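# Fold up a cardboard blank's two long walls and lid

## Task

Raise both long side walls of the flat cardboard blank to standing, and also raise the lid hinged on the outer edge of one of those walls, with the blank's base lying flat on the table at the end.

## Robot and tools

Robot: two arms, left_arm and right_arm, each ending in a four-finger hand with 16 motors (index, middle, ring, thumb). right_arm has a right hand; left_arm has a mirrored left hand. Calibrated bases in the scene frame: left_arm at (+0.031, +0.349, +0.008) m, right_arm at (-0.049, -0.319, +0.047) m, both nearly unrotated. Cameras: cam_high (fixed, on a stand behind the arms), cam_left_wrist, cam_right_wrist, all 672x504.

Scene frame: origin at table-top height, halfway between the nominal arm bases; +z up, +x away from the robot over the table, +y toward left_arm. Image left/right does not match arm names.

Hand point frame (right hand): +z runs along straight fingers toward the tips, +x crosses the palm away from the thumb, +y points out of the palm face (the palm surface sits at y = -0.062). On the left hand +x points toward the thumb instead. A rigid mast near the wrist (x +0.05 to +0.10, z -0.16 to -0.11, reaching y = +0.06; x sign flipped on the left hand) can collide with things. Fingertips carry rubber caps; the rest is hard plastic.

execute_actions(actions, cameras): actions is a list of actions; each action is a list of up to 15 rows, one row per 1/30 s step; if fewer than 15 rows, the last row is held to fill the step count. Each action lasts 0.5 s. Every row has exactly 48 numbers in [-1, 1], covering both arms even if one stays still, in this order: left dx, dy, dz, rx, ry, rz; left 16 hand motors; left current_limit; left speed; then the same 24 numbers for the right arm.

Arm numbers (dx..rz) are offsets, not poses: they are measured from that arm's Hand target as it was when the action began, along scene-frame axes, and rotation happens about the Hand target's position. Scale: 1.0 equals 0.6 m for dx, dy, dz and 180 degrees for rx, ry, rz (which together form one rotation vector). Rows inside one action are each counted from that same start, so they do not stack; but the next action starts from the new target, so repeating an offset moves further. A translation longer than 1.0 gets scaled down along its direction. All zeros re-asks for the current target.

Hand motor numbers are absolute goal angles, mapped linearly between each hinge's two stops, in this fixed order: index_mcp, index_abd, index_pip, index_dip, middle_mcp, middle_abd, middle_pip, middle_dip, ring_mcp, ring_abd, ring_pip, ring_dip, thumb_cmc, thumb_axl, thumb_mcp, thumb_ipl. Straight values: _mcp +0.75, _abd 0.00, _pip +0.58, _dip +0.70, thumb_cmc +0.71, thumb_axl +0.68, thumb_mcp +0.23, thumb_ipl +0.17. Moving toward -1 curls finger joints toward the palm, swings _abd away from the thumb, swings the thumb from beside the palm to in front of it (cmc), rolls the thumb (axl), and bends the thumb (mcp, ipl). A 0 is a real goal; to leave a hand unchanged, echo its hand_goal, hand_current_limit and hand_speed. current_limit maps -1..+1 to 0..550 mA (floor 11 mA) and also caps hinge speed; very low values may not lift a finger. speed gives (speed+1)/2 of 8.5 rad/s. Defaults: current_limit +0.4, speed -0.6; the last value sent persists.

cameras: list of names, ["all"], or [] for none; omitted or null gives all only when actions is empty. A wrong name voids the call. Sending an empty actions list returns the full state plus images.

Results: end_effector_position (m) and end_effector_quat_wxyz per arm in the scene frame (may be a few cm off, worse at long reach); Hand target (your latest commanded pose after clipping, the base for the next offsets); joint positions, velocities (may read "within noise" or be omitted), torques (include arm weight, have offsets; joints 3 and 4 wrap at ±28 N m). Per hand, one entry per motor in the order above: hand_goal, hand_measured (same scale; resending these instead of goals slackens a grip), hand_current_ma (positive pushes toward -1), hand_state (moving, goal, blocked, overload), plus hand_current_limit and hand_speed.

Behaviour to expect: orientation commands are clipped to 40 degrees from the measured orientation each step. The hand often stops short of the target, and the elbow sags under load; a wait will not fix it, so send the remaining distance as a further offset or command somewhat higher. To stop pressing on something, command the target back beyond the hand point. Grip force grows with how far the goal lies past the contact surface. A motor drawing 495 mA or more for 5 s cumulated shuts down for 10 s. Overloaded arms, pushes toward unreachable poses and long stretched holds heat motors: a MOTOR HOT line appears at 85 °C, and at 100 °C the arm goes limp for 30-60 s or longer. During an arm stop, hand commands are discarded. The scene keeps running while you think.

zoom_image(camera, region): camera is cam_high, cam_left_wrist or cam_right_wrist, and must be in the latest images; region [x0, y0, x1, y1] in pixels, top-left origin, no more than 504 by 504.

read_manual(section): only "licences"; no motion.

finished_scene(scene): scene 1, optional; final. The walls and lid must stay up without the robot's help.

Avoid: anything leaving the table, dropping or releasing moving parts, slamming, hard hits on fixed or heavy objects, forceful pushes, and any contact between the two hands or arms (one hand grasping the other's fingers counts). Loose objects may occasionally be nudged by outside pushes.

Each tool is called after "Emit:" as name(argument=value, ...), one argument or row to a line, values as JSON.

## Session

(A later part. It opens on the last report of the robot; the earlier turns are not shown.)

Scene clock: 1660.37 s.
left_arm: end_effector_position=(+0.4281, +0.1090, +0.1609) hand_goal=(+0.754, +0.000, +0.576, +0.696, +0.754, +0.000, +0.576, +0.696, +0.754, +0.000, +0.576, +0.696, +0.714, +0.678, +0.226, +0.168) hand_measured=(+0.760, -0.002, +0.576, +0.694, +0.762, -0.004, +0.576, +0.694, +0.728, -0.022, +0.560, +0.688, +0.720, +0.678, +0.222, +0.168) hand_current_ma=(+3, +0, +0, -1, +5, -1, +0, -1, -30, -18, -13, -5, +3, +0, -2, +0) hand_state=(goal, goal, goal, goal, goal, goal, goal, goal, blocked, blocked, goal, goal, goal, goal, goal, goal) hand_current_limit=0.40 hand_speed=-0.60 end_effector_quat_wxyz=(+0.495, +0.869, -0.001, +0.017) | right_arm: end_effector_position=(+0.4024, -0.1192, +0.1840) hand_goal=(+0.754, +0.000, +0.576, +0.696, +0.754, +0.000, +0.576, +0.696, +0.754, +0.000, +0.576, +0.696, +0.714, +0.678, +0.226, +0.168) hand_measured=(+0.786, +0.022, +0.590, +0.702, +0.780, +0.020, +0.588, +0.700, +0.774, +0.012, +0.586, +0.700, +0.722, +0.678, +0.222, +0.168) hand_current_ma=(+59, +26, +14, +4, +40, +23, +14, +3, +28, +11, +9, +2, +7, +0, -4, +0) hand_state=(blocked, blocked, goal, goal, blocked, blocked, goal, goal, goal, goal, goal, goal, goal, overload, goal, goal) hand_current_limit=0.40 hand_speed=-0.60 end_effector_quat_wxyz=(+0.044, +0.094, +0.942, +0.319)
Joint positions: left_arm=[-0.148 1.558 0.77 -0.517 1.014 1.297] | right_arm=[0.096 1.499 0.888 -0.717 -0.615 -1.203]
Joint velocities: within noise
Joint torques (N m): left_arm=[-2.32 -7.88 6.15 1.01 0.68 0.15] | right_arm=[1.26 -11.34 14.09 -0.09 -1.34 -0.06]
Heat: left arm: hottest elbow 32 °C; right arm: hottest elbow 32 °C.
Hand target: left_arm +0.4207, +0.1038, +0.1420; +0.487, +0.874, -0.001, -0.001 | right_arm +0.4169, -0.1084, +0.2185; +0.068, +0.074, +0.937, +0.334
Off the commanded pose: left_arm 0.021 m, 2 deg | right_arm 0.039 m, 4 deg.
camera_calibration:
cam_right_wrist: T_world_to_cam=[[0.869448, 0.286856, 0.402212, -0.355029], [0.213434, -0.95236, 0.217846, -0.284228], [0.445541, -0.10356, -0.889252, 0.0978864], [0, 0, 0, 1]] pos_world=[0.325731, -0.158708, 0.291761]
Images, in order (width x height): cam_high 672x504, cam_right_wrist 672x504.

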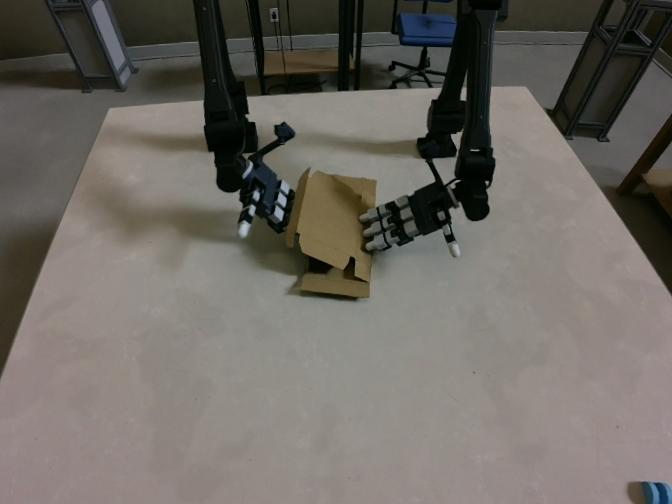

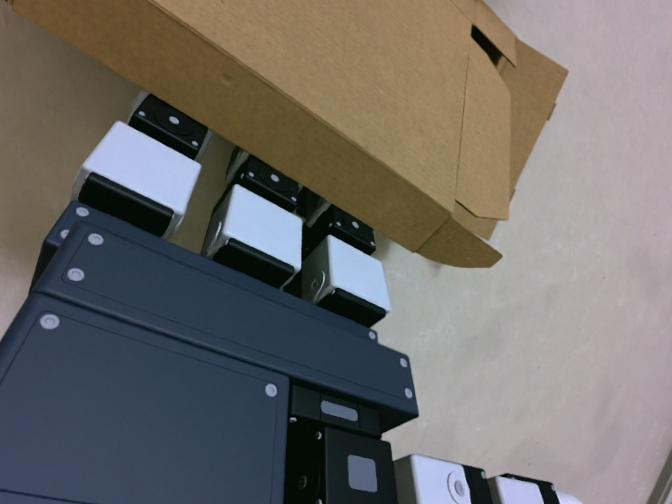

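Emit:
execute_actions(
  actions=[
    [[0,0,0,0,0,0,0.754,0,0.576,0.696,0.754,0,0.576,0.696,0.754,0,0.576,0.696,0.714,0.678,0.226,0.168,0.4,-0.6,0,0,-0.06,0,0,0,0.754,0,0.576,0.696,0.754,0,0.576,0.696,0.754,0,0.576,0.696,0.714,0.678,0.226,0.168,0.4,-0.6]],
    [[0,0,0,0,0,0,0.754,0,0.576,0.696,0.754,0,0.576,0.696,0.754,0,0.576,0.696,0.714,0.678,0.226,0.168,0.4,-0.6,0,0,-0.05,0,0,0,0.754,0,0.576,0.696,0.754,0,0.576,0.696,0.754,0,0.576,0.696,0.714,0.678,0.226,0.168,0.4,-0.6]],
    [[0,-0.02,-0.025,0,0,0,0.754,0,0.576,0.696,0.754,0,0.576,0.696,0.754,0,0.576,0.696,0.714,0.678,0.226,0.168,0.4,-0.6,0,0,0,0,0,0,0.754,0,0.576,0.696,0.754,0,0.576,0.696,0.754,0,0.576,0.696,0.714,0.678,0.226,0.168,0.4,-0.6]],
  ],
  cameras=["cam_high","cam_left_wrist"],
)

Emit:
zoom_image(
  camera="cam_high",
  region=[220, 120, 472, 309],
)

Scene clock: 1691.23 s.
left_arm: end_effector_position=(+0.4338, +0.1086, +0.1537) hand_goal=(+0.754, +0.000, +0.576, +0.696, +0.754, +0.000, +0.576, +0.696, +0.754, +0.000, +0.576, +0.696, +0.714, +0.678, +0.226, +0.168) hand_measured=(+0.760, -0.002, +0.576, +0.694, +0.754, -0.006, +0.578, +0.696, +0.726, -0.002, +0.558, +0.686, +0.720, +0.678, +0.222, +0.168) hand_current_ma=(+3, +0, +0, -1, +0, -3, +0, +0, -33, +0, -15, -6, +3, +0, -2, +0) hand_state=(goal, goal, goal, goal, goal, goal, goal, goal, blocked, goal, goal, goal, goal, goal, goal, goal) hand_current_limit=0.40 hand_speed=-0.60 end_effector_quat_wxyz=(+0.495, +0.868, +0.002, +0.029) | right_arm: end_effector_position=(+0.4181, -0.1176, +0.1749) hand_goal=(+0.754, +0.000, +0.576, +0.696, +0.754, +0.000, +0.576, +0.696, +0.754, +0.000, +0.576, +0.696, +0.714, +0.678, +0.226, +0.168) hand_measured=(+0.772, +0.002, +0.582, +0.700, +0.768, +0.000, +0.582, +0.700, +0.780, -0.066, +0.590, +0.698, +0.722, +0.678, +0.222, +0.168) hand_current_ma=(+25, +1, +4, +2, +17, +0, +5, +2, +43, -127, +15, +1, +7, +0, -4, +0) hand_state=(goal, goal, goal, goal, goal, goal, goal, goal, blocked, blocked, goal, goal, goal, overload, goal, goal) hand_current_limit=0.40 hand_speed=-0.60 end_effector_quat_wxyz=(+0.078, +0.080, +0.935, +0.338)
Joint positions: left_arm=[-0.149 1.577 0.76 -0.443 1.008 1.265] | right_arm=[0.09 1.547 0.876 -0.579 -0.642 -1.205]
Joint torques (N m): left_arm=[-4.48 -6.59 5.2 1.46 0.58 0.04] | right_arm=[1.73 -6.24 7.92 2.06 -0.39 -0.06]
Heat: left arm: hottest elbow 31 °C; right arm: hottest elbow 35 °C.
Hand target: left_arm +0.4208, +0.0919, +0.1270; +0.487, +0.874, +0.000, -0.001 | right_arm +0.4170, -0.1085, +0.1525; +0.068, +0.074, +0.937, +0.334
Off the commanded pose: left_arm 0.034 m, 4 deg | right_arm 0.024 m, 1 deg.
camera_calibration:
cam_left_wrist: T_world_to_cam=[[-0.75654, 0.306727, -0.577552, 0.34557], [0.429497, 0.899046, -0.0851353, -0.31075], [0.493132, -0.312465, -0.811903, 0.0690461], [0, 0, 0, 1]] pos_world=[0.360855, 0.194957, 0.229187]
Images, in order (width x height): cam_high 672x504, cam_left_wrist 672x504.

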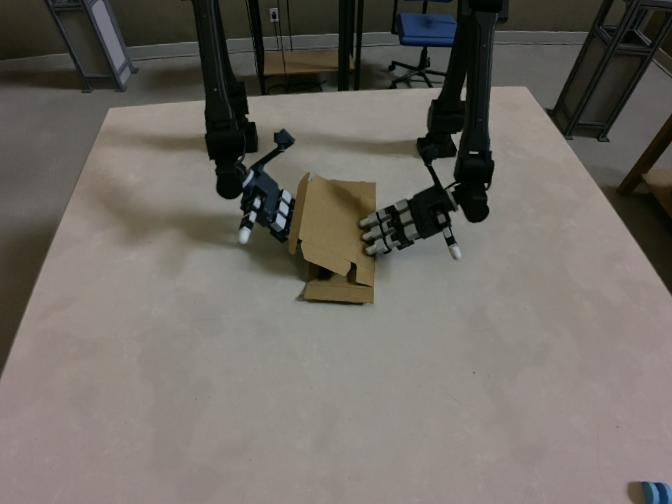

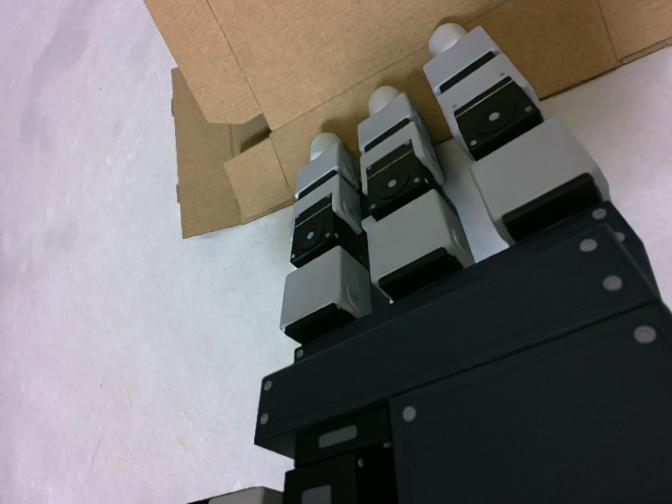

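Scaled by 2.000 from the camera's 672x504 image, which has a finer 960x720 frame.

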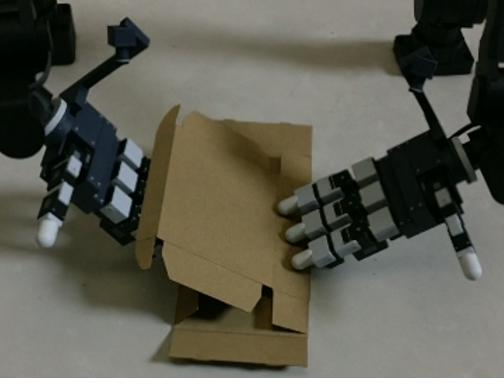

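Emit:
execute_actions(
  actions=[
    [[0,0,0,0,0,0,0.754,0,0.576,0.696,0.754,0,0.576,0.696,0.754,0,0.576,0.696,0.714,0.678,0.226,0.168,0.4,-0.6,0,-0.05,0.03,0,0,0,0.754,0,0.576,0.696,0.754,0,0.576,0.696,0.754,0,0.576,0.696,0.714,0.678,0.226,0.168,0.4,-0.6]],
    [[0,0,0,0,0,0,0.754,0,0.576,0.696,0.754,0,0.576,0.696,0.754,0,0.576,0.696,0.714,0.678,0.226,0.168,0.4,-0.6,0,-0.05,0.03,0,0,0,0.754,0,0.576,0.696,0.754,0,0.576,0.696,0.754,0,0.576,0.696,0.714,0.678,0.226,0.168,0.4,-0.6]],
  ],
  cameras=["cam_high","cam_right_wrist"],
)

Emit:
zoom_image(
  camera="cam_high",
  region=[220, 120, 472, 309],
)

Scene clock: 1701.30 s.
left_arm: end_effector_position=(+0.4289, +0.0972, +0.1534) hand_goal=(+0.754, +0.000, +0.576, +0.696, +0.754, +0.000, +0.576, +0.696, +0.754, +0.000, +0.576, +0.696, +0.714, +0.678, +0.226, +0.168) hand_measured=(+0.760, -0.002, +0.576, +0.694, +0.738, +0.004, +0.562, +0.688, +0.702, +0.010, +0.544, +0.676, +0.720, +0.678, +0.222, +0.168) hand_current_ma=(+3, +0, +0, -1, -14, +1, -10, -4, -92, +5, -41, -18, +3, +0, -2, +0) hand_state=(goal, goal, goal, goal, goal, goal, goal, goal, blocked, goal, blocked, goal, goal, goal, goal, goal) hand_current_limit=0.40 hand_speed=-0.60 end_effector_quat_wxyz=(+0.499, +0.866, -0.007, +0.022) | right_arm: end_effector_position=(+0.4000, -0.1681, +0.1663) hand_goal=(+0.754, +0.000, +0.576, +0.696, +0.754, +0.000, +0.576, +0.696, +0.754, +0.000, +0.576, +0.696, +0.714, +0.678, +0.226, +0.168) hand_measured=(+0.768, +0.002, +0.580, +0.700, +0.764, +0.004, +0.576, +0.694, +0.764, -0.002, +0.580, +0.698, +0.722, +0.678, +0.222, +0.168) hand_current_ma=(+18, +1, +3, +2, +10, +2, +0, -1, +11, -1, +3, +0, +7, +0, -4, +0) hand_state=(goal, goal, goal, goal, goal, goal, goal, goal, goal, goal, goal, goal, goal, overload, goal, goal) hand_current_limit=0.40 hand_speed=-0.60 end_effector_quat_wxyz=(+0.045, +0.087, +0.939, +0.331)
Joint positions: left_arm=[-0.177 1.583 0.76 -0.428 1.016 1.252] | right_arm=[-0.036 1.547 0.876 -0.751 -0.667 -1.374]
Joint torques (N m): left_arm=[-3.55 -6.53 5.11 1.06 0.18 0.11] | right_arm=[0.26 -10.58 12.89 -0.23 -0.88 -0.1]
Heat: left arm: hottest elbow 31 °C; right arm: hottest elbow 34 °C.
Hand target: left_arm +0.4207, +0.0918, +0.1270; +0.487, +0.874, -0.001, -0.001 | right_arm +0.4170, -0.1684, +0.1886; +0.068, +0.074, +0.937, +0.334
Off the commanded pose: left_arm 0.028 m, 3 deg | right_arm 0.028 m, 3 deg.
camera_calibration:
cam_right_wrist: T_world_to_cam=[[0.862392, 0.288415, 0.416049, -0.331131], [0.224185, -0.954439, 0.196945, -0.32765], [0.453896, -0.0765713, -0.887759, 0.0790789], [0, 0, 0, 1]] pos_world=[0.323125, -0.211163, 0.272499]
Images, in order (width x height): cam_high 672x504, cam_right_wrist 672x504.

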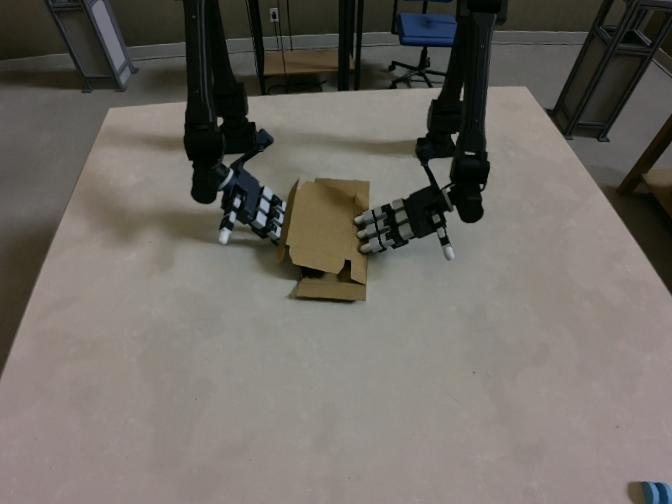

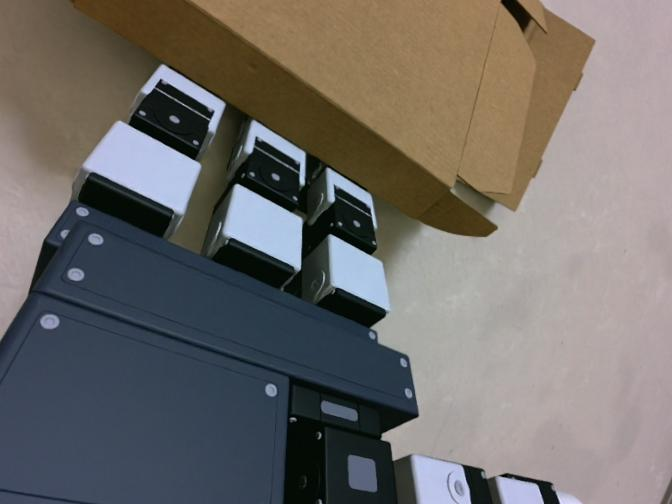

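Scaled by 2.000 from the camera's 672x504 image, which has a finer 960x720 frame.

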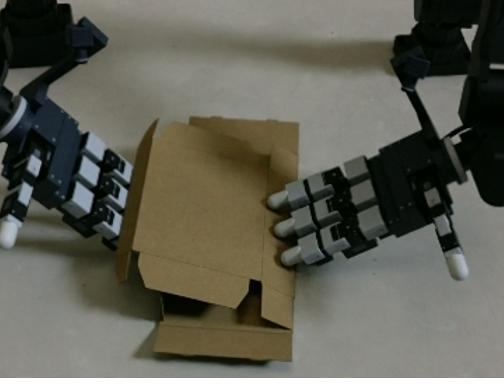

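Emit:
execute_actions(
  actions=[
    [[0,0,0,0,0,0,0.754,0,0.576,0.696,0.754,0,0.576,0.696,0.754,0,0.576,0.696,0.714,0.678,0.226,0.168,0.4,-0.6,0.02,0,0.05,0,0,0,0.754,0,0.576,0.696,0.754,0,0.576,0.696,0.754,0,0.576,0.696,0.714,0.678,0.226,0.168,0.4,-0.6]],
    [[0,-0.01,-0.01,0,0,0,0.754,0,0.576,0.696,0.754,0,0.576,0.696,0.754,0,0.576,0.696,0.714,0.678,0.226,0.168,0.4,-0.6,0,0,0.04,0,0,0,0.754,0,0.576,0.696,0.754,0,0.576,0.696,0.754,0,0.576,0.696,0.714,0.678,0.226,0.168,0.4,-0.6]],
  ],
  cameras=["cam_high","cam_right_wrist"],
)

Emit:
zoom_image(
  camera="cam_high",
  region=[220, 120, 472, 309],
)

Scene clock: 1722.47 s.
left_arm: end_effector_position=(+0.4304, +0.0909, +0.1520) hand_goal=(+0.754, +0.000, +0.576, +0.696, +0.754, +0.000, +0.576, +0.696, +0.754, +0.000, +0.576, +0.696, +0.714, +0.678, +0.226, +0.168) hand_measured=(+0.760, -0.002, +0.576, +0.694, +0.732, -0.002, +0.558, +0.686, +0.694, +0.004, +0.538, +0.672, +0.720, +0.678, +0.222, +0.168) hand_current_ma=(+3, +0, +0, -1, -24, -1, -16, -6, -118, +1, -52, -23, +3, +0, -2, +0) hand_state=(goal, goal, goal, goal, blocked, goal, goal, goal, blocked, goal, blocked, blocked, goal, goal, goal, goal) hand_current_limit=0.40 hand_speed=-0.60 end_effector_quat_wxyz=(+0.502, +0.864, -0.010, +0.023) | right_arm: end_effector_position=(+0.4108, -0.1683, +0.2119) hand_goal=(+0.754, +0.000, +0.576, +0.696, +0.754, +0.000, +0.576, +0.696, +0.754, +0.000, +0.576, +0.696, +0.714, +0.678, +0.226, +0.168) hand_measured=(+0.768, +0.002, +0.580, +0.700, +0.764, +0.004, +0.576, +0.694, +0.766, +0.000, +0.580, +0.698, +0.722, +0.678, +0.222, +0.168) hand_current_ma=(+17, +1, +3, +2, +10, +1, +0, -1, +12, +0, +3, +0, +7, +0, -4, +0) hand_state=(goal, goal, goal, goal, goal, goal, goal, goal, goal, goal, goal, goal, goal, overload, goal, goal) hand_current_limit=0.40 hand_speed=-0.60 end_effector_quat_wxyz=(+0.037, +0.088, +0.939, +0.331)
Joint positions: left_arm=[-0.192 1.593 0.76 -0.39 1.017 1.226] | right_arm=[-0.036 1.503 0.973 -0.908 -0.668 -1.378]
Joint torques (N m): left_arm=[-2.43 -7.3 4.56 1.33 -0.01 0.12] | right_arm=[0.21 -11.16 14.52 -0.27 -0.84 -0.11]
Heat: left arm: hottest elbow 31 °C; right arm: hottest elbow 35 °C.
Hand target: left_arm +0.4207, +0.0858, +0.1210; +0.487, +0.874, -0.001, -0.001 | right_arm +0.4289, -0.1683, +0.2425; +0.068, +0.074, +0.937, +0.334
Off the commanded pose: left_arm 0.033 m, 4 deg | right_arm 0.036 m, 4 deg.
camera_calibration:
cam_right_wrist: T_world_to_cam=[[0.867566, 0.290401, 0.403728, -0.358555], [0.229823, -0.954031, 0.192368, -0.34046], [0.441033, -0.0741059, -0.894426, 0.121794], [0, 0, 0, 1]] pos_world=[0.335601, -0.211659, 0.319189]
Images, in order (width x height): cam_high 672x504, cam_right_wrist 672x504.

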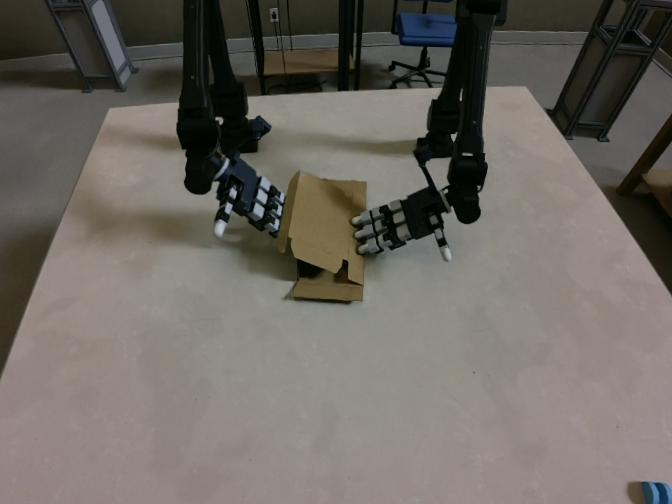

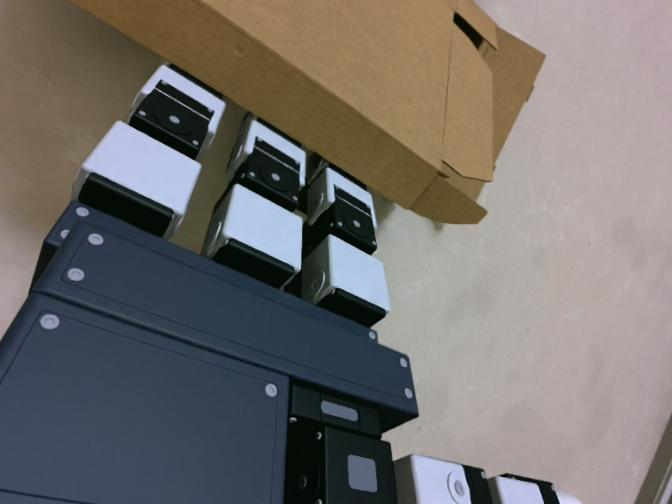

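Scaled by 2.000 from the camera's 672x504 image, which has a finer 960x720 frame.

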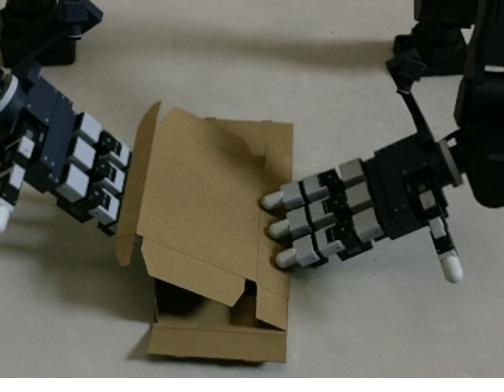

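Emit:
execute_actions(
  actions=[
    [[0,0,0,0,0,0,0.754,0,0.576,0.696,0.754,0,0.576,0.696,0.754,0,0.576,0.696,0.714,0.678,0.226,0.168,0.4,-0.6,0,0.05,0.02,0,0,0,0.754,0,0.576,0.696,0.754,0,0.576,0.696,0.754,0,0.576,0.696,0.714,0.678,0.226,0.168,0.4,-0.6]],
    [[0,0,0,0,0,0,0.754,0,0.576,0.696,0.754,0,0.576,0.696,0.754,0,0.576,0.696,0.714,0.678,0.226,0.168,0.4,-0.6,0,0.05,0.02,0,0,0,0.754,0,0.576,0.696,0.754,0,0.576,0.696,0.754,0,0.576,0.696,0.714,0.678,0.226,0.168,0.4,-0.6]],
  ],
  cameras=["cam_high","cam_left_wrist"],
)

Emit:
zoom_image(
  camera="cam_high",
  region=[220, 120, 472, 309],
)

Scene clock: 1733.80 s.
left_arm: end_effector_position=(+0.4306, +0.0909, +0.1524) hand_goal=(+0.754, +0.000, +0.576, +0.696, +0.754, +0.000, +0.576, +0.696, +0.754, +0.000, +0.576, +0.696, +0.714, +0.678, +0.226, +0.168) hand_measured=(+0.760, -0.002, +0.576, +0.694, +0.728, -0.002, +0.556, +0.686, +0.688, +0.006, +0.534, +0.672, +0.720, +0.678, +0.222, +0.168) hand_current_ma=(+3, +0, +0, -1, -29, -1, -20, -7, -134, +2, -59, -26, +3, +0, -2, +0) hand_state=(goal, goal, goal, goal, blocked, goal, blocked, goal, blocked, goal, blocked, blocked, goal, goal, goal, goal) hand_current_limit=0.40 hand_speed=-0.60 end_effector_quat_wxyz=(+0.503, +0.864, -0.009, +0.023) | right_arm: end_effector_position=(+0.4062, -0.1130, +0.2310) hand_goal=(+0.754, +0.000, +0.576, +0.696, +0.754, +0.000, +0.576, +0.696, +0.754, +0.000, +0.576, +0.696, +0.714, +0.678, +0.226, +0.168) hand_measured=(+0.768, +0.002, +0.580, +0.700, +0.766, +0.002, +0.576, +0.694, +0.764, +0.000, +0.580, +0.698, +0.722, +0.678, +0.222, +0.168) hand_current_ma=(+16, +1, +3, +2, +12, +1, +0, -1, +11, +0, +2, +0, +7, +0, -4, +0) hand_state=(goal, goal, goal, goal, goal, goal, goal, goal, goal, goal, goal, goal, goal, overload, goal, goal) hand_current_limit=0.40 hand_speed=-0.60 end_effector_quat_wxyz=(+0.028, +0.085, +0.941, +0.326)
Joint positions: left_arm=[-0.192 1.593 0.76 -0.388 1.018 1.224] | right_arm=[0.102 1.462 0.989 -0.889 -0.637 -1.223]
Joint torques (N m): left_arm=[-2.67 -6.48 4.67 1.25 -0.13 0.12] | right_arm=[0.67 -11.16 15.41 0.94 -0.68 0.09]
Heat: left arm: hottest elbow 31 °C; right arm: hottest elbow 37 °C.
Hand target: left_arm +0.4208, +0.0859, +0.1211; +0.487, +0.874, -0.001, -0.001 | right_arm +0.4290, -0.1084, +0.2665; +0.068, +0.074, +0.937, +0.334
Off the commanded pose: left_arm 0.033 m, 4 deg | right_arm 0.043 m, 5 deg.
camera_calibration:
cam_left_wrist: T_world_to_cam=[[-0.747857, 0.316366, -0.583628, 0.344112], [0.452826, 0.885974, -0.0999897, -0.300143], [0.485446, -0.33906, -0.805841, 0.0688355], [0, 0, 0, 1]] pos_world=[0.359844, 0.180393, 0.226293]
Images, in order (width x height): cam_high 672x504, cam_left_wrist 672x504.

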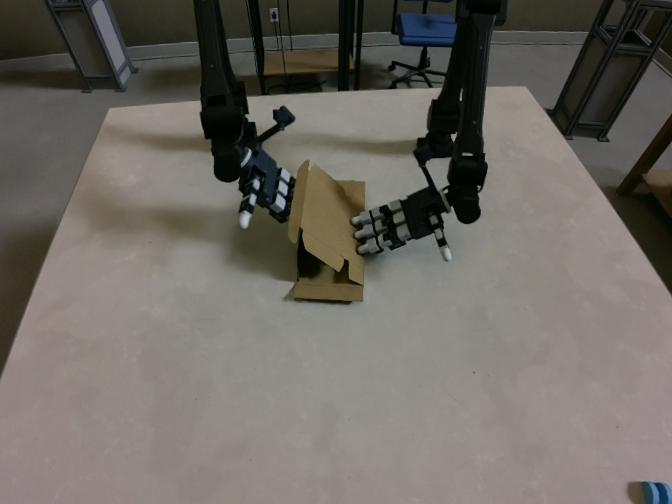

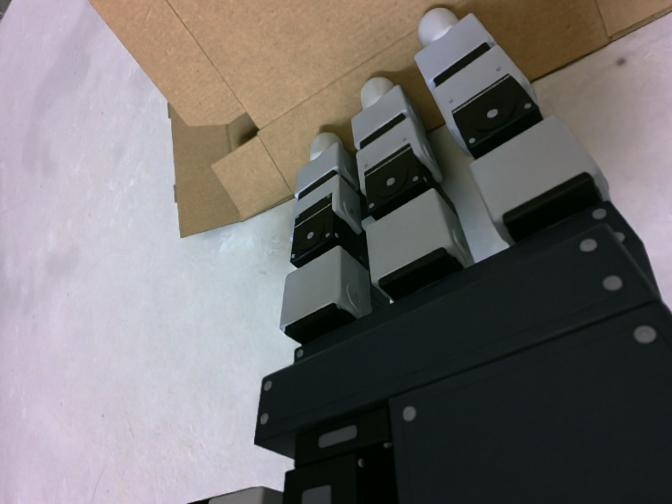

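Scaled by 2.000 from the camera's 672x504 image, which has a finer 960x720 frame.

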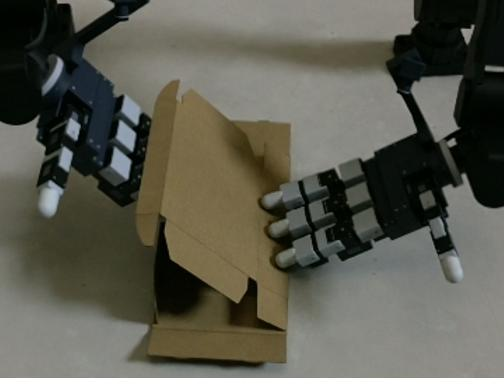

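Emit:
execute_actions(
  actions=[
    [[0,0,0,0,0,0,0.754,0,0.576,0.696,0.754,0,0.576,0.696,0.754,0,0.576,0.696,0.714,0.678,0.226,0.168,0.4,-0.6,0,0.06,0.055,0,0,0,0.754,0,0.576,0.696,0.754,0,0.576,0.696,0.754,0,0.576,0.696,0.714,0.678,0.226,0.168,0.4,-0.6]],
    [[0,0,0,0,0,0,0.754,0,0.576,0.696,0.754,0,0.576,0.696,0.754,0,0.576,0.696,0.714,0.678,0.226,0.168,0.4,-0.6,0,0.06,0.04,0,0,0,0.754,0,0.576,0.696,0.754,0,0.576,0.696,0.754,0,0.576,0.696,0.714,0.678,0.226,0.168,0.4,-0.6]],
  ],
  cameras=["cam_high","cam_left_wrist"],
)

Emit:
zoom_image(
  camera="cam_high",
  region=[220, 120, 472, 309],
)

Scene clock: 1740.20 s.
left_arm: end_effector_position=(+0.4305, +0.0908, +0.1535) hand_goal=(+0.754, +0.000, +0.576, +0.696, +0.754, +0.000, +0.576, +0.696, +0.754, +0.000, +0.576, +0.696, +0.714, +0.678, +0.226, +0.168) hand_measured=(+0.760, -0.002, +0.576, +0.694, +0.720, -0.002, +0.548, +0.680, +0.674, +0.008, +0.524, +0.664, +0.720, +0.678, +0.222, +0.168) hand_current_ma=(+3, +0, +0, -1, -46, -1, -30, -12, -185, +3, -83, -38, +3, +0, -2, +0) hand_state=(goal, goal, goal, goal, blocked, goal, blocked, goal, blocked, goal, blocked, blocked, goal, goal, goal, goal) hand_current_limit=0.40 hand_speed=-0.60 end_effector_quat_wxyz=(+0.505, +0.863, -0.010, +0.023) | right_arm: end_effector_position=(+0.4125, -0.0460, +0.2808) hand_goal=(+0.754, +0.000, +0.576, +0.696, +0.754, +0.000, +0.576, +0.696, +0.754, +0.000, +0.576, +0.696, +0.714, +0.678, +0.226, +0.168) hand_measured=(+0.768, +0.002, +0.580, +0.700, +0.772, +0.002, +0.586, +0.698, +0.778, +0.004, +0.588, +0.700, +0.722, +0.678, +0.222, +0.168) hand_current_ma=(+15, +1, +3, +2, +23, +1, +8, +2, +39, +1, +13, +2, +7, +0, -4, +0) hand_state=(goal, goal, goal, goal, goal, goal, goal, goal, blocked, goal, goal, goal, goal, overload, goal, goal) hand_current_limit=0.40 hand_speed=-0.60 end_effector_quat_wxyz=(+0.037, +0.084, +0.944, +0.318)
Joint positions: left_arm=[-0.192 1.593 0.76 -0.386 1.024 1.222] | right_arm=[0.264 1.428 1.094 -0.907 -0.573 -1.034]
Joint torques (N m): left_arm=[-2.14 -6.59 4.77 1.18 -0.31 0.1] | right_arm=[1.03 -11.28 17.17 0.39 -0.77 0.1]
Heat: left arm: hottest elbow 31 °C; right arm: hottest elbow 37 °C.
Hand target: left_arm +0.4208, +0.0859, +0.1210; +0.487, +0.874, -0.001, +0.000 | right_arm +0.4291, -0.0365, +0.3235; +0.068, +0.074, +0.937, +0.334
Off the commanded pose: left_arm 0.034 m, 4 deg | right_arm 0.047 m, 4 deg.
camera_calibration:
cam_left_wrist: T_world_to_cam=[[-0.748183, 0.313849, -0.58457, 0.345199], [0.45363, 0.884925, -0.105488, -0.299334], [0.484193, -0.344103, -0.804457, 0.0704583], [0, 0, 0, 1]] pos_world=[0.359943, 0.180793, 0.226897]
Images, in order (width x height): cam_high 672x504, cam_left_wrist 672x504.

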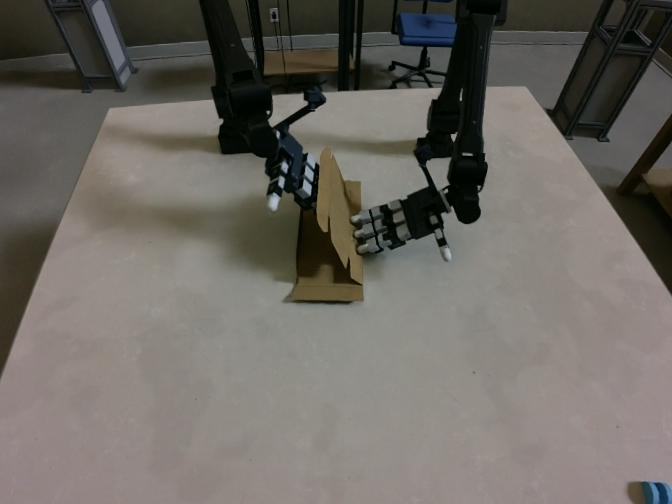

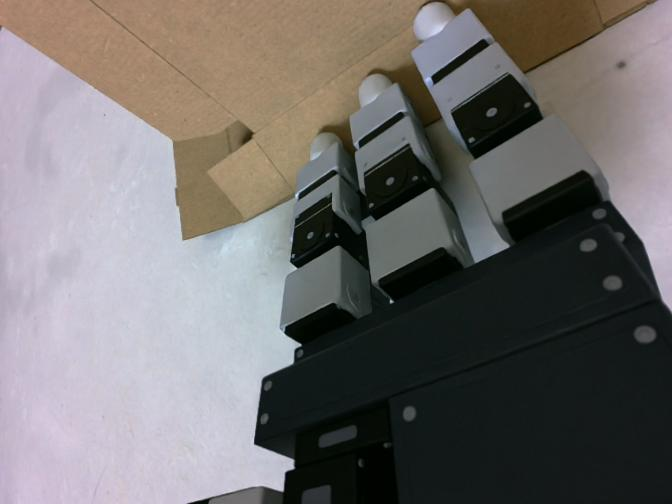

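Scaled by 2.000 from the camera's 672x504 image, which has a finer 960x720 frame.

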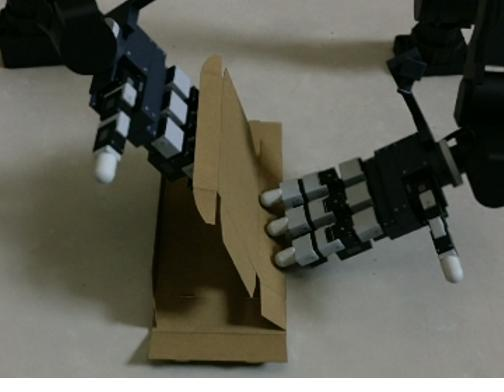

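Emit:
execute_actions(
  actions=[
    [[0,0,0,0,0,0,0.754,0,0.576,0.696,0.754,0,0.576,0.696,0.754,0,0.576,0.696,0.714,0.678,0.226,0.168,0.4,-0.6,0,0.06,0.01,0,0,0,0.754,0,0.576,0.696,0.754,0,0.576,0.696,0.754,0,0.576,0.696,0.714,0.678,0.226,0.168,0.4,-0.6]],
    [[0,0,0,0,0,0,0.754,0,0.576,0.696,0.754,0,0.576,0.696,0.754,0,0.576,0.696,0.714,0.678,0.226,0.168,0.4,-0.6,0,0.06,0,0,0,0,0.754,0,0.576,0.696,0.754,0,0.576,0.696,0.754,0,0.576,0.696,0.714,0.678,0.226,0.168,0.4,-0.6]],
  ],
  cameras=["cam_high","cam_left_wrist"],
)

Emit:
zoom_image(
  camera="cam_high",
  region=[220, 120, 472, 309],
)

Scene clock: 1754.83 s.
left_arm: end_effector_position=(+0.4284, +0.0902, +0.1393) hand_goal=(+0.754, +0.000, +0.576, +0.696, +0.754, +0.000, +0.576, +0.696, +0.754, +0.000, +0.576, +0.696, +0.714, +0.678, +0.226, +0.168) hand_measured=(+0.748, +0.004, +0.570, +0.692, +0.748, +0.004, +0.570, +0.692, +0.750, +0.000, +0.568, +0.688, +0.720, +0.678, +0.222, +0.168) hand_current_ma=(-2, +1, -3, -1, -3, +1, -3, -1, -2, +0, -4, -4, +3, +0, -2, +0) hand_state=(goal, goal, goal, goal, goal, goal, goal, goal, goal, goal, goal, goal, goal, goal, goal, goal) hand_current_limit=0.40 hand_speed=-0.60 end_effector_quat_wxyz=(+0.494, +0.869, -0.003, +0.016) | right_arm: end_effector_position=(+0.4082, +0.0228, +0.3012) hand_goal=(+0.754, +0.000, +0.576, +0.696, +0.754, +0.000, +0.576, +0.696, +0.754, +0.000, +0.576, +0.696, +0.714, +0.678, +0.226, +0.168) hand_measured=(+0.766, +0.002, +0.580, +0.700, +0.766, +0.004, +0.582, +0.700, +0.768, +0.000, +0.584, +0.700, +0.722, +0.678, +0.222, +0.168) hand_current_ma=(+13, +1, +3, +2, +14, +1, +4, +2, +17, +0, +6, +3, +7, +0, -4, +0) hand_state=(goal, goal, goal, goal, goal, goal, goal, goal, goal, goal, goal, goal, goal, overload, goal, goal) hand_current_limit=0.40 hand_speed=-0.60 end_effector_quat_wxyz=(+0.044, +0.081, +0.943, +0.318)
Joint positions: left_arm=[-0.196 1.611 0.751 -0.383 1 1.222] | right_arm=[0.42 1.442 1.155 -0.855 -0.51 -0.869]
Joint torques (N m): left_arm=[-1.03 -8.59 5.33 1.18 0.69 0.08] | right_arm=[0.62 -9.52 17.17 1.37 -0.56 0.02]
Heat: left arm: hottest elbow 30 °C; right arm: hottest elbow 37 °C.
Hand target: left_arm +0.4208, +0.0858, +0.1212; +0.487, +0.873, -0.001, -0.001 | right_arm +0.4290, +0.0356, +0.3295; +0.068, +0.074, +0.937, +0.334
Off the commanded pose: left_arm 0.020 m, 2 deg | right_arm 0.037 m, 4 deg.
camera_calibration:
cam_left_wrist: T_world_to_cam=[[-0.76024, 0.325834, -0.562021, 0.336525], [0.447935, 0.889502, -0.0902235, -0.29944], [0.470521, -0.32034, -0.822187, 0.0661642], [0, 0, 0, 1]] pos_world=[0.358837, 0.177896, 0.216517]
Images, in order (width x height): cam_high 672x504, cam_left_wrist 672x504.

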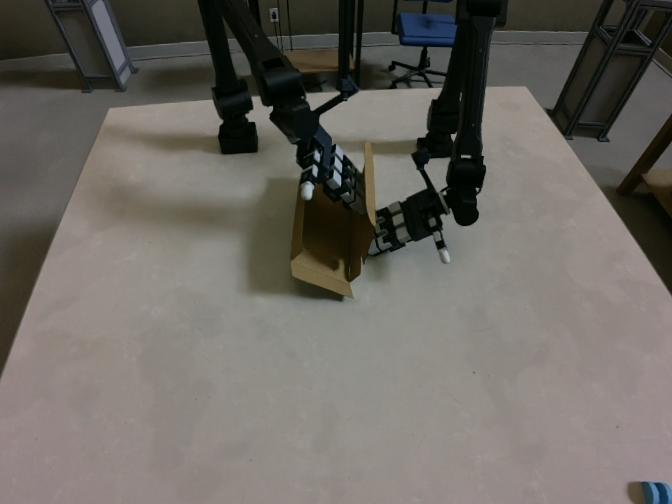

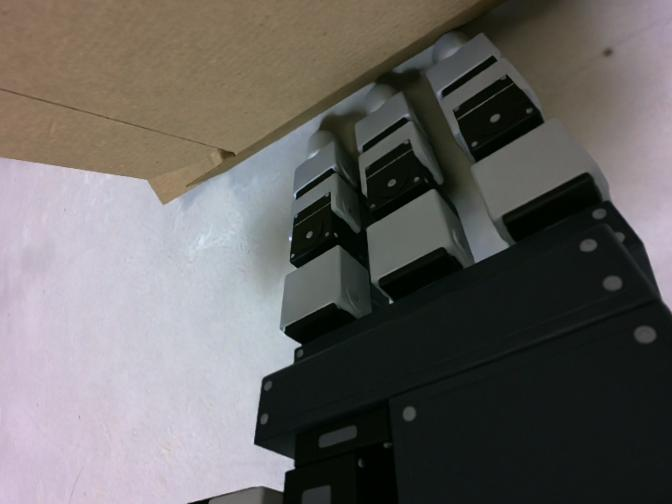

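Scaled by 2.000 from the camera's 672x504 image, which has a finer 960x720 frame.

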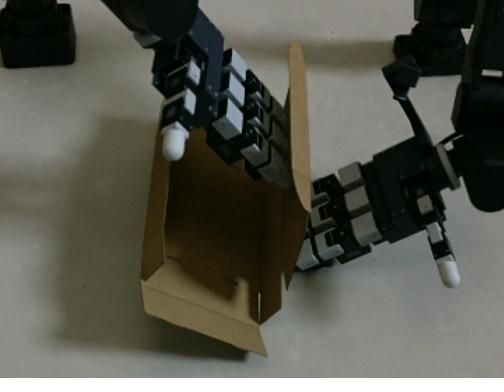

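Emit:
execute_actions(
  actions=[
    [[0,0.02,0.01,0,0,0,0.754,0,0.576,0.696,0.754,0,0.576,0.696,0.754,0,0.576,0.696,0.714,0.678,0.226,0.168,0.4,-0.6,0,-0.07,0,0,0,0,0.754,0,0.576,0.696,0.754,0,0.576,0.696,0.754,0,0.576,0.696,0.714,0.678,0.226,0.168,0.4,-0.6]],
    [[0,0,0,0,0,0,0.754,0,0.576,0.696,0.754,0,0.576,0.696,0.754,0,0.576,0.696,0.714,0.678,0.226,0.168,0.4,-0.6,0,-0.07,0,0,0,0,0.754,0,0.576,0.696,0.754,0,0.576,0.696,0.754,0,0.576,0.696,0.714,0.678,0.226,0.168,0.4,-0.6]],
  ],
  cameras=["cam_high","cam_right_wrist"],
)

Emit:
zoom_image(
  camera="cam_high",
  region=[220, 120, 472, 309],
)

Scene clock: 1765.17 s.
left_arm: end_effector_position=(+0.4231, +0.0944, +0.1385) hand_goal=(+0.754, +0.000, +0.576, +0.696, +0.754, +0.000, +0.576, +0.696, +0.754, +0.000, +0.576, +0.696, +0.714, +0.678, +0.226, +0.168) hand_measured=(+0.746, +0.008, +0.568, +0.692, +0.746, +0.006, +0.568, +0.692, +0.746, +0.006, +0.568, +0.688, +0.720, +0.678, +0.222, +0.168) hand_current_ma=(-4, +3, -4, -1, -4, +2, -4, -1, -4, +2, -4, -4, +3, +0, -2, +0) hand_state=(goal, goal, goal, goal, goal, goal, goal, goal, goal, goal, goal, goal, goal, goal, goal, goal) hand_current_limit=0.40 hand_speed=-0.60 end_effector_quat_wxyz=(+0.494, +0.869, -0.010, +0.011) | right_arm: end_effector_position=(+0.4291, -0.0504, +0.3058) hand_goal=(+0.754, +0.000, +0.576, +0.696, +0.754, +0.000, +0.576, +0.696, +0.754, +0.000, +0.576, +0.696, +0.714, +0.678, +0.226, +0.168) hand_measured=(+0.764, +0.002, +0.580, +0.700, +0.764, +0.000, +0.582, +0.700, +0.766, -0.002, +0.582, +0.700, +0.722, +0.678, +0.222, +0.168) hand_current_ma=(+11, +1, +3, +2, +11, +0, +4, +2, +13, -1, +4, +2, +7, +0, -4, +0) hand_state=(goal, goal, goal, goal, goal, goal, goal, goal, goal, goal, goal, goal, goal, overload, goal, goal) hand_current_limit=0.40 hand_speed=-0.60 end_effector_quat_wxyz=(+0.051, +0.086, +0.940, +0.327)
Joint positions: left_arm=[-0.185 1.611 0.751 -0.425 1.009 1.27] | right_arm=[0.246 1.434 1.155 -0.934 -0.584 -1.037]
Joint torques (N m): left_arm=[-0.97 -9.05 6.12 0.4 0.68 0.14] | right_arm=[0.32 -12.4 13.09 0.25 -0.72 -0.14]
Heat: left arm: hottest elbow 30 °C; right arm: hottest elbow 37 °C.
Hand target: left_arm +0.4208, +0.0978, +0.1271; +0.487, +0.874, -0.001, +0.000 | right_arm +0.4290, -0.0485, +0.3296; +0.068, +0.074, +0.937, +0.334
Off the commanded pose: left_arm 0.012 m, 2 deg | right_arm 0.024 m, 3 deg.
camera_calibration:
cam_right_wrist: T_world_to_cam=[[0.859006, 0.289253, 0.422423, -0.448626], [0.218535, -0.953319, 0.208386, -0.25032], [0.46298, -0.0866906, -0.882119, 0.192516], [0, 0, 0, 1]] pos_world=[0.350945, -0.0921799, 0.411495]
Images, in order (width x height): cam_high 672x504, cam_right_wrist 672x504.

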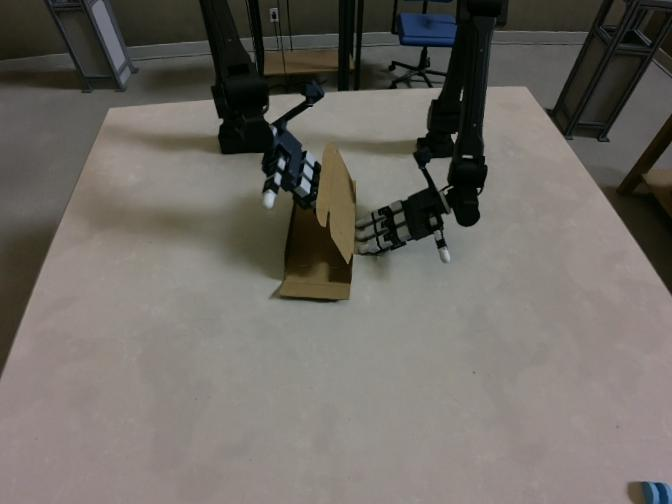

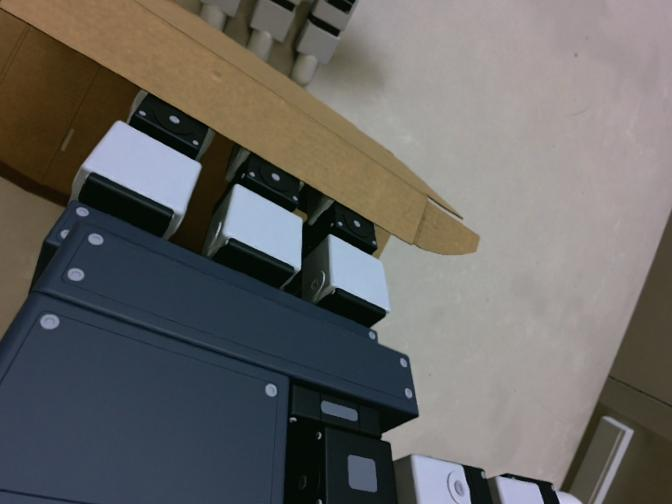

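Scaled by 2.000 from the camera's 672x504 image, which has a finer 960x720 frame.

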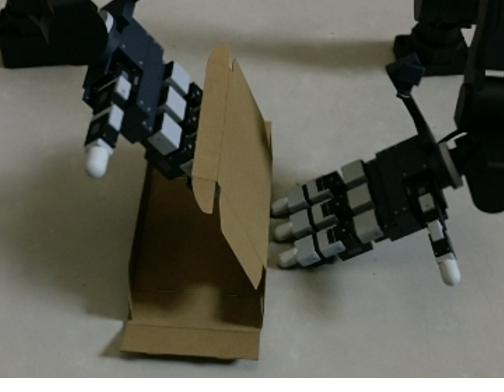

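Emit:
execute_actions(
  actions=[
    [[0,0,0.02,0,0,0,0.754,0,0.576,0.696,0.754,0,0.576,0.696,0.754,0,0.576,0.696,0.714,0.678,0.226,0.168,0.4,-0.6,0,-0.08,0,0,0,0,0.754,0,0.576,0.696,0.754,0,0.576,0.696,0.754,0,0.576,0.696,0.714,0.678,0.226,0.168,0.4,-0.6]],
    [[0,0,0,0,0,0,0.754,0,0.576,0.696,0.754,0,0.576,0.696,0.754,0,0.576,0.696,0.714,0.678,0.226,0.168,0.4,-0.6,0,-0.1,0,0,0,0,0.754,0,0.576,0.696,0.754,0,0.576,0.696,0.754,0,0.576,0.696,0.714,0.678,0.226,0.168,0.4,-0.6]],
  ],
  cameras=["cam_high","cam_right_wrist"],
)

Emit:
zoom_image(
  camera="cam_high",
  region=[220, 120, 472, 309],
)

Scene clock: 1771.73 s.
left_arm: end_effector_position=(+0.4198, +0.0955, +0.1396) hand_goal=(+0.754, +0.000, +0.576, +0.696, +0.754, +0.000, +0.576, +0.696, +0.754, +0.000, +0.576, +0.696, +0.714, +0.678, +0.226, +0.168) hand_measured=(+0.746, +0.010, +0.568, +0.692, +0.752, +0.008, +0.568, +0.692, +0.756, +0.006, +0.574, +0.692, +0.720, +0.678, +0.222, +0.168) hand_current_ma=(-5, +5, -5, -1, +0, +3, -4, -1, +1, +2, -1, -1, +3, +0, -2, +0) hand_state=(goal, goal, goal, goal, goal, goal, goal, goal, goal, goal, goal, goal, goal, goal, goal, goal) hand_current_limit=0.40 hand_speed=-0.60 end_effector_quat_wxyz=(+0.491, +0.871, -0.003, +0.000) | right_arm: end_effector_position=(+0.4257, -0.1591, +0.3101) hand_goal=(+0.754, +0.000, +0.576, +0.696, +0.754, +0.000, +0.576, +0.696, +0.754, +0.000, +0.576, +0.696, +0.714, +0.678, +0.226, +0.168) hand_measured=(+0.762, +0.002, +0.580, +0.698, +0.762, +0.000, +0.580, +0.700, +0.764, -0.002, +0.580, +0.698, +0.722, +0.678, +0.222, +0.168) hand_current_ma=(+9, +1, +2, +2, +8, +0, +3, +2, +11, -1, +3, +2, +7, +0, -4, +0) hand_state=(goal, goal, goal, goal, goal, goal, goal, goal, goal, goal, goal, goal, goal, overload, goal, goal) hand_current_limit=0.40 hand_speed=-0.60 end_effector_quat_wxyz=(+0.052, +0.087, +0.938, +0.332)
Joint positions: left_arm=[-0.184 1.599 0.751 -0.466 1.005 1.272] | right_arm=[-0.011 1.419 1.155 -1.12 -0.663 -1.336]
Joint torques (N m): left_arm=[-1.2 -9.58 6.9 0.27 0.85 0.07] | right_arm=[0.56 -10.58 13.41 -0.09 -0.77 -0.14]
Heat: left arm: hottest elbow 30 °C; right arm: hottest elbow 37 °C.
Hand target: left_arm +0.4208, +0.0977, +0.1392; +0.487, +0.873, -0.001, -0.001 | right_arm +0.4290, -0.1564, +0.3295; +0.068, +0.074, +0.937, +0.334
Off the commanded pose: left_arm 0.002 m, 1 deg | right_arm 0.020 m, 2 deg.
camera_calibration:
cam_right_wrist: T_world_to_cam=[[0.858004, 0.283252, 0.428482, -0.418461], [0.216235, -0.955869, 0.198891, -0.350565], [0.465909, -0.0779965, -0.881388, 0.188435], [0, 0, 0, 1]] pos_world=[0.347052, -0.201866, 0.415112]
Images, in order (width x height): cam_high 672x504, cam_right_wrist 672x504.

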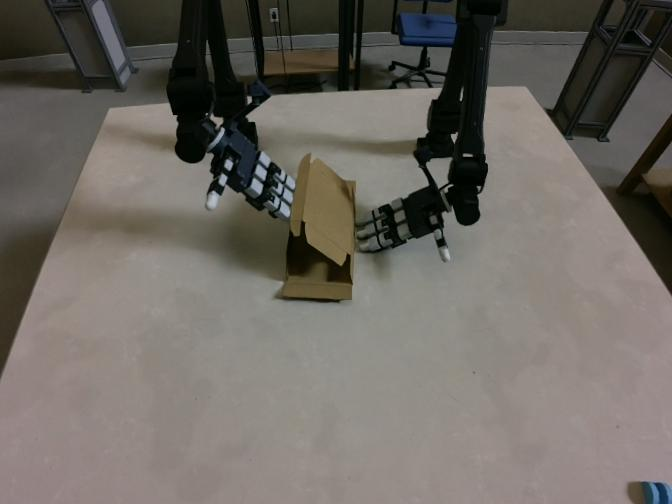

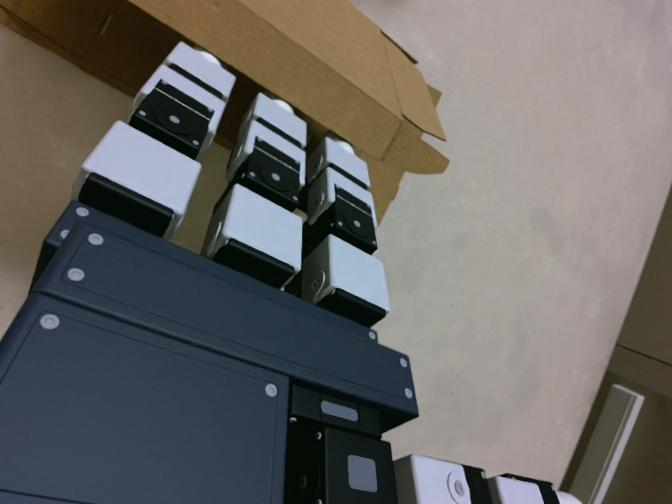

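Scaled by 2.000 from the camera's 672x504 image, which has a finer 960x720 frame.

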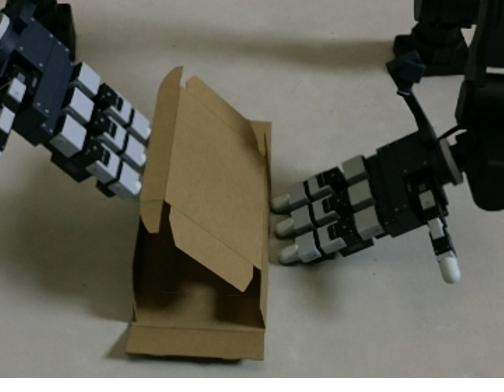

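Emit:
execute_actions(
  actions=[
    [[0,0.08,0.1,0,0,0,0.754,0,0.576,0.696,0.754,0,0.576,0.696,0.754,0,0.576,0.696,0.714,0.678,0.226,0.168,0.4,-0.6,0,-0.08,-0.02,0,0,0,0.754,0,0.576,0.696,0.754,0,0.576,0.696,0.754,0,0.576,0.696,0.714,0.678,0.226,0.168,0.4,-0.6]],
    [[0,0.03,0.05,0.16,0,-0.028,0.754,0,0.432,-0.246,0.754,0,0.432,-0.246,0.754,0,0.432,-0.246,0.714,0.678,0.226,0.168,0.4,-0.6,0,-0.01,-0.12,0,0,0,0.754,0,0.576,0.696,0.754,0,0.576,0.696,0.754,0,0.576,0.696,0.714,0.678,0.226,0.168,0.4,-0.6]],
    [[0,0,0,0.162,0,-0.028,0.754,0,0.432,-0.246,0.754,0,0.432,-0.246,0.754,0,0.432,-0.246,0.714,0.678,0.226,0.168,0.4,-0.6,0,0,-0.1,0,0,0,0.754,0,0.576,0.696,0.754,0,0.576,0.696,0.754,0,0.576,0.696,0.714,0.678,0.226,0.168,0.4,-0.6]],
  ],
  cameras=["cam_high","cam_right_wrist"],
)

Emit:
zoom_image(
  camera="cam_high",
  region=[220, 120, 472, 309],
)

Scene clock: 1793.00 s.
left_arm: end_effector_position=(+0.4066, +0.1666, +0.2141) hand_goal=(+0.754, +0.000, +0.432, -0.246, +0.754, +0.000, +0.432, -0.246, +0.754, +0.000, +0.432, -0.246, +0.714, +0.678, +0.226, +0.168) hand_measured=(+0.756, +0.004, +0.436, -0.242, +0.756, +0.004, +0.436, -0.242, +0.756, +0.002, +0.434, -0.242, +0.716, +0.678, +0.222, +0.168) hand_current_ma=(+0, +1, +1, +1, +0, +1, +1, +1, +0, +1, +1, +1, +0, +0, -2, +0) hand_state=(goal, goal, goal, goal, goal, goal, goal, goal, goal, goal, goal, goal, goal, goal, goal, goal) hand_current_limit=0.40 hand_speed=-0.60 end_effector_quat_wxyz=(+0.000, +0.995, -0.078, -0.057) | right_arm: end_effector_position=(+0.4255, -0.2079, +0.1864) hand_goal=(+0.754, +0.000, +0.576, +0.696, +0.754, +0.000, +0.576, +0.696, +0.754, +0.000, +0.576, +0.696, +0.714, +0.678, +0.226, +0.168) hand_measured=(+0.762, +0.002, +0.580, +0.698, +0.762, +0.000, +0.580, +0.700, +0.764, -0.002, +0.580, +0.698, +0.722, +0.678, +0.222, +0.168) hand_current_ma=(+9, +1, +2, +2, +8, +0, +3, +2, +10, -1, +3, +2, +7, +0, -4, +0) hand_state=(goal, goal, goal, goal, goal, goal, goal, goal, goal, goal, goal, goal, goal, overload, goal, goal) hand_current_limit=0.40 hand_speed=-0.60 end_effector_quat_wxyz=(+0.063, +0.075, +0.938, +0.334)
Joint positions: left_arm=[-0.264 1.412 1.251 -1.522 0.019 1.484] | right_arm=[-0.131 1.587 0.983 -0.857 -0.686 -1.507]
Joint torques (N m): left_arm=[-0.79 -8.94 13.34 -0.23 0.12 -0.06] | right_arm=[-0.21 -10.11 9.1 0.55 -0.78 -0.07]
Heat: left arm: hottest elbow 30 °C; right arm: hottest elbow 36 °C.
Hand target: left_arm +0.4207, +0.1638, +0.2290; +0.001, +0.996, -0.074, -0.042 | right_arm +0.4290, -0.2105, +0.1855; +0.068, +0.074, +0.937, +0.334
Off the commanded pose: left_arm 0.021 m, 2 deg | right_arm 0.004 m, 1 deg.
camera_calibration:
cam_right_wrist: T_world_to_cam=[[0.84089, 0.296171, 0.452975, -0.346068], [0.225394, -0.952582, 0.204416, -0.376868], [0.492038, -0.0697932, -0.867772, 0.0637723], [0, 0, 0, 1]] pos_world=[0.34457, -0.252052, 0.289138]
Images, in order (width x height): cam_high 672x504, cam_right_wrist 672x504.

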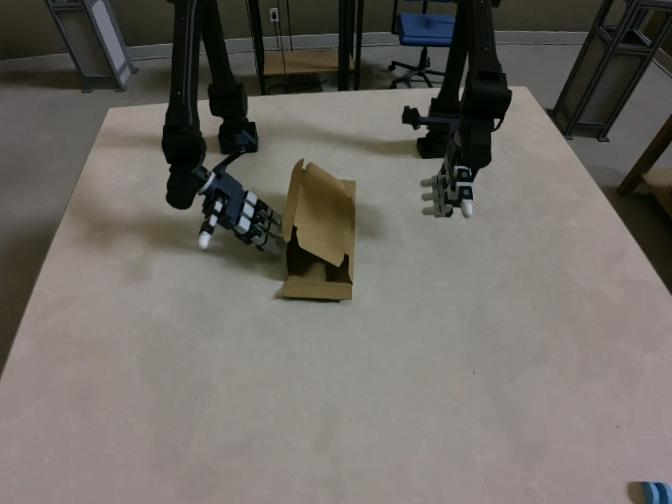

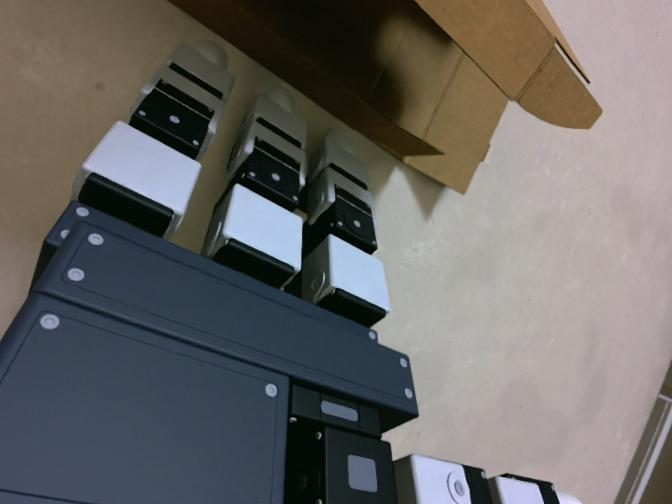

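Scaled by 2.000 from the camera's 672x504 image, which has a finer 960x720 frame.

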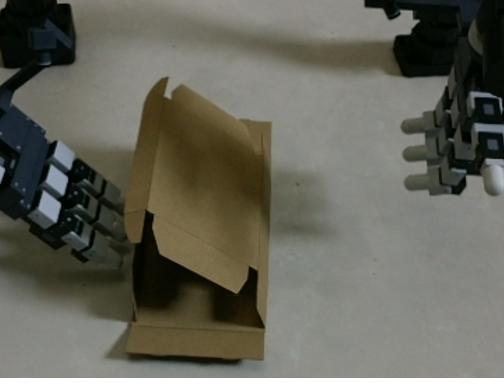

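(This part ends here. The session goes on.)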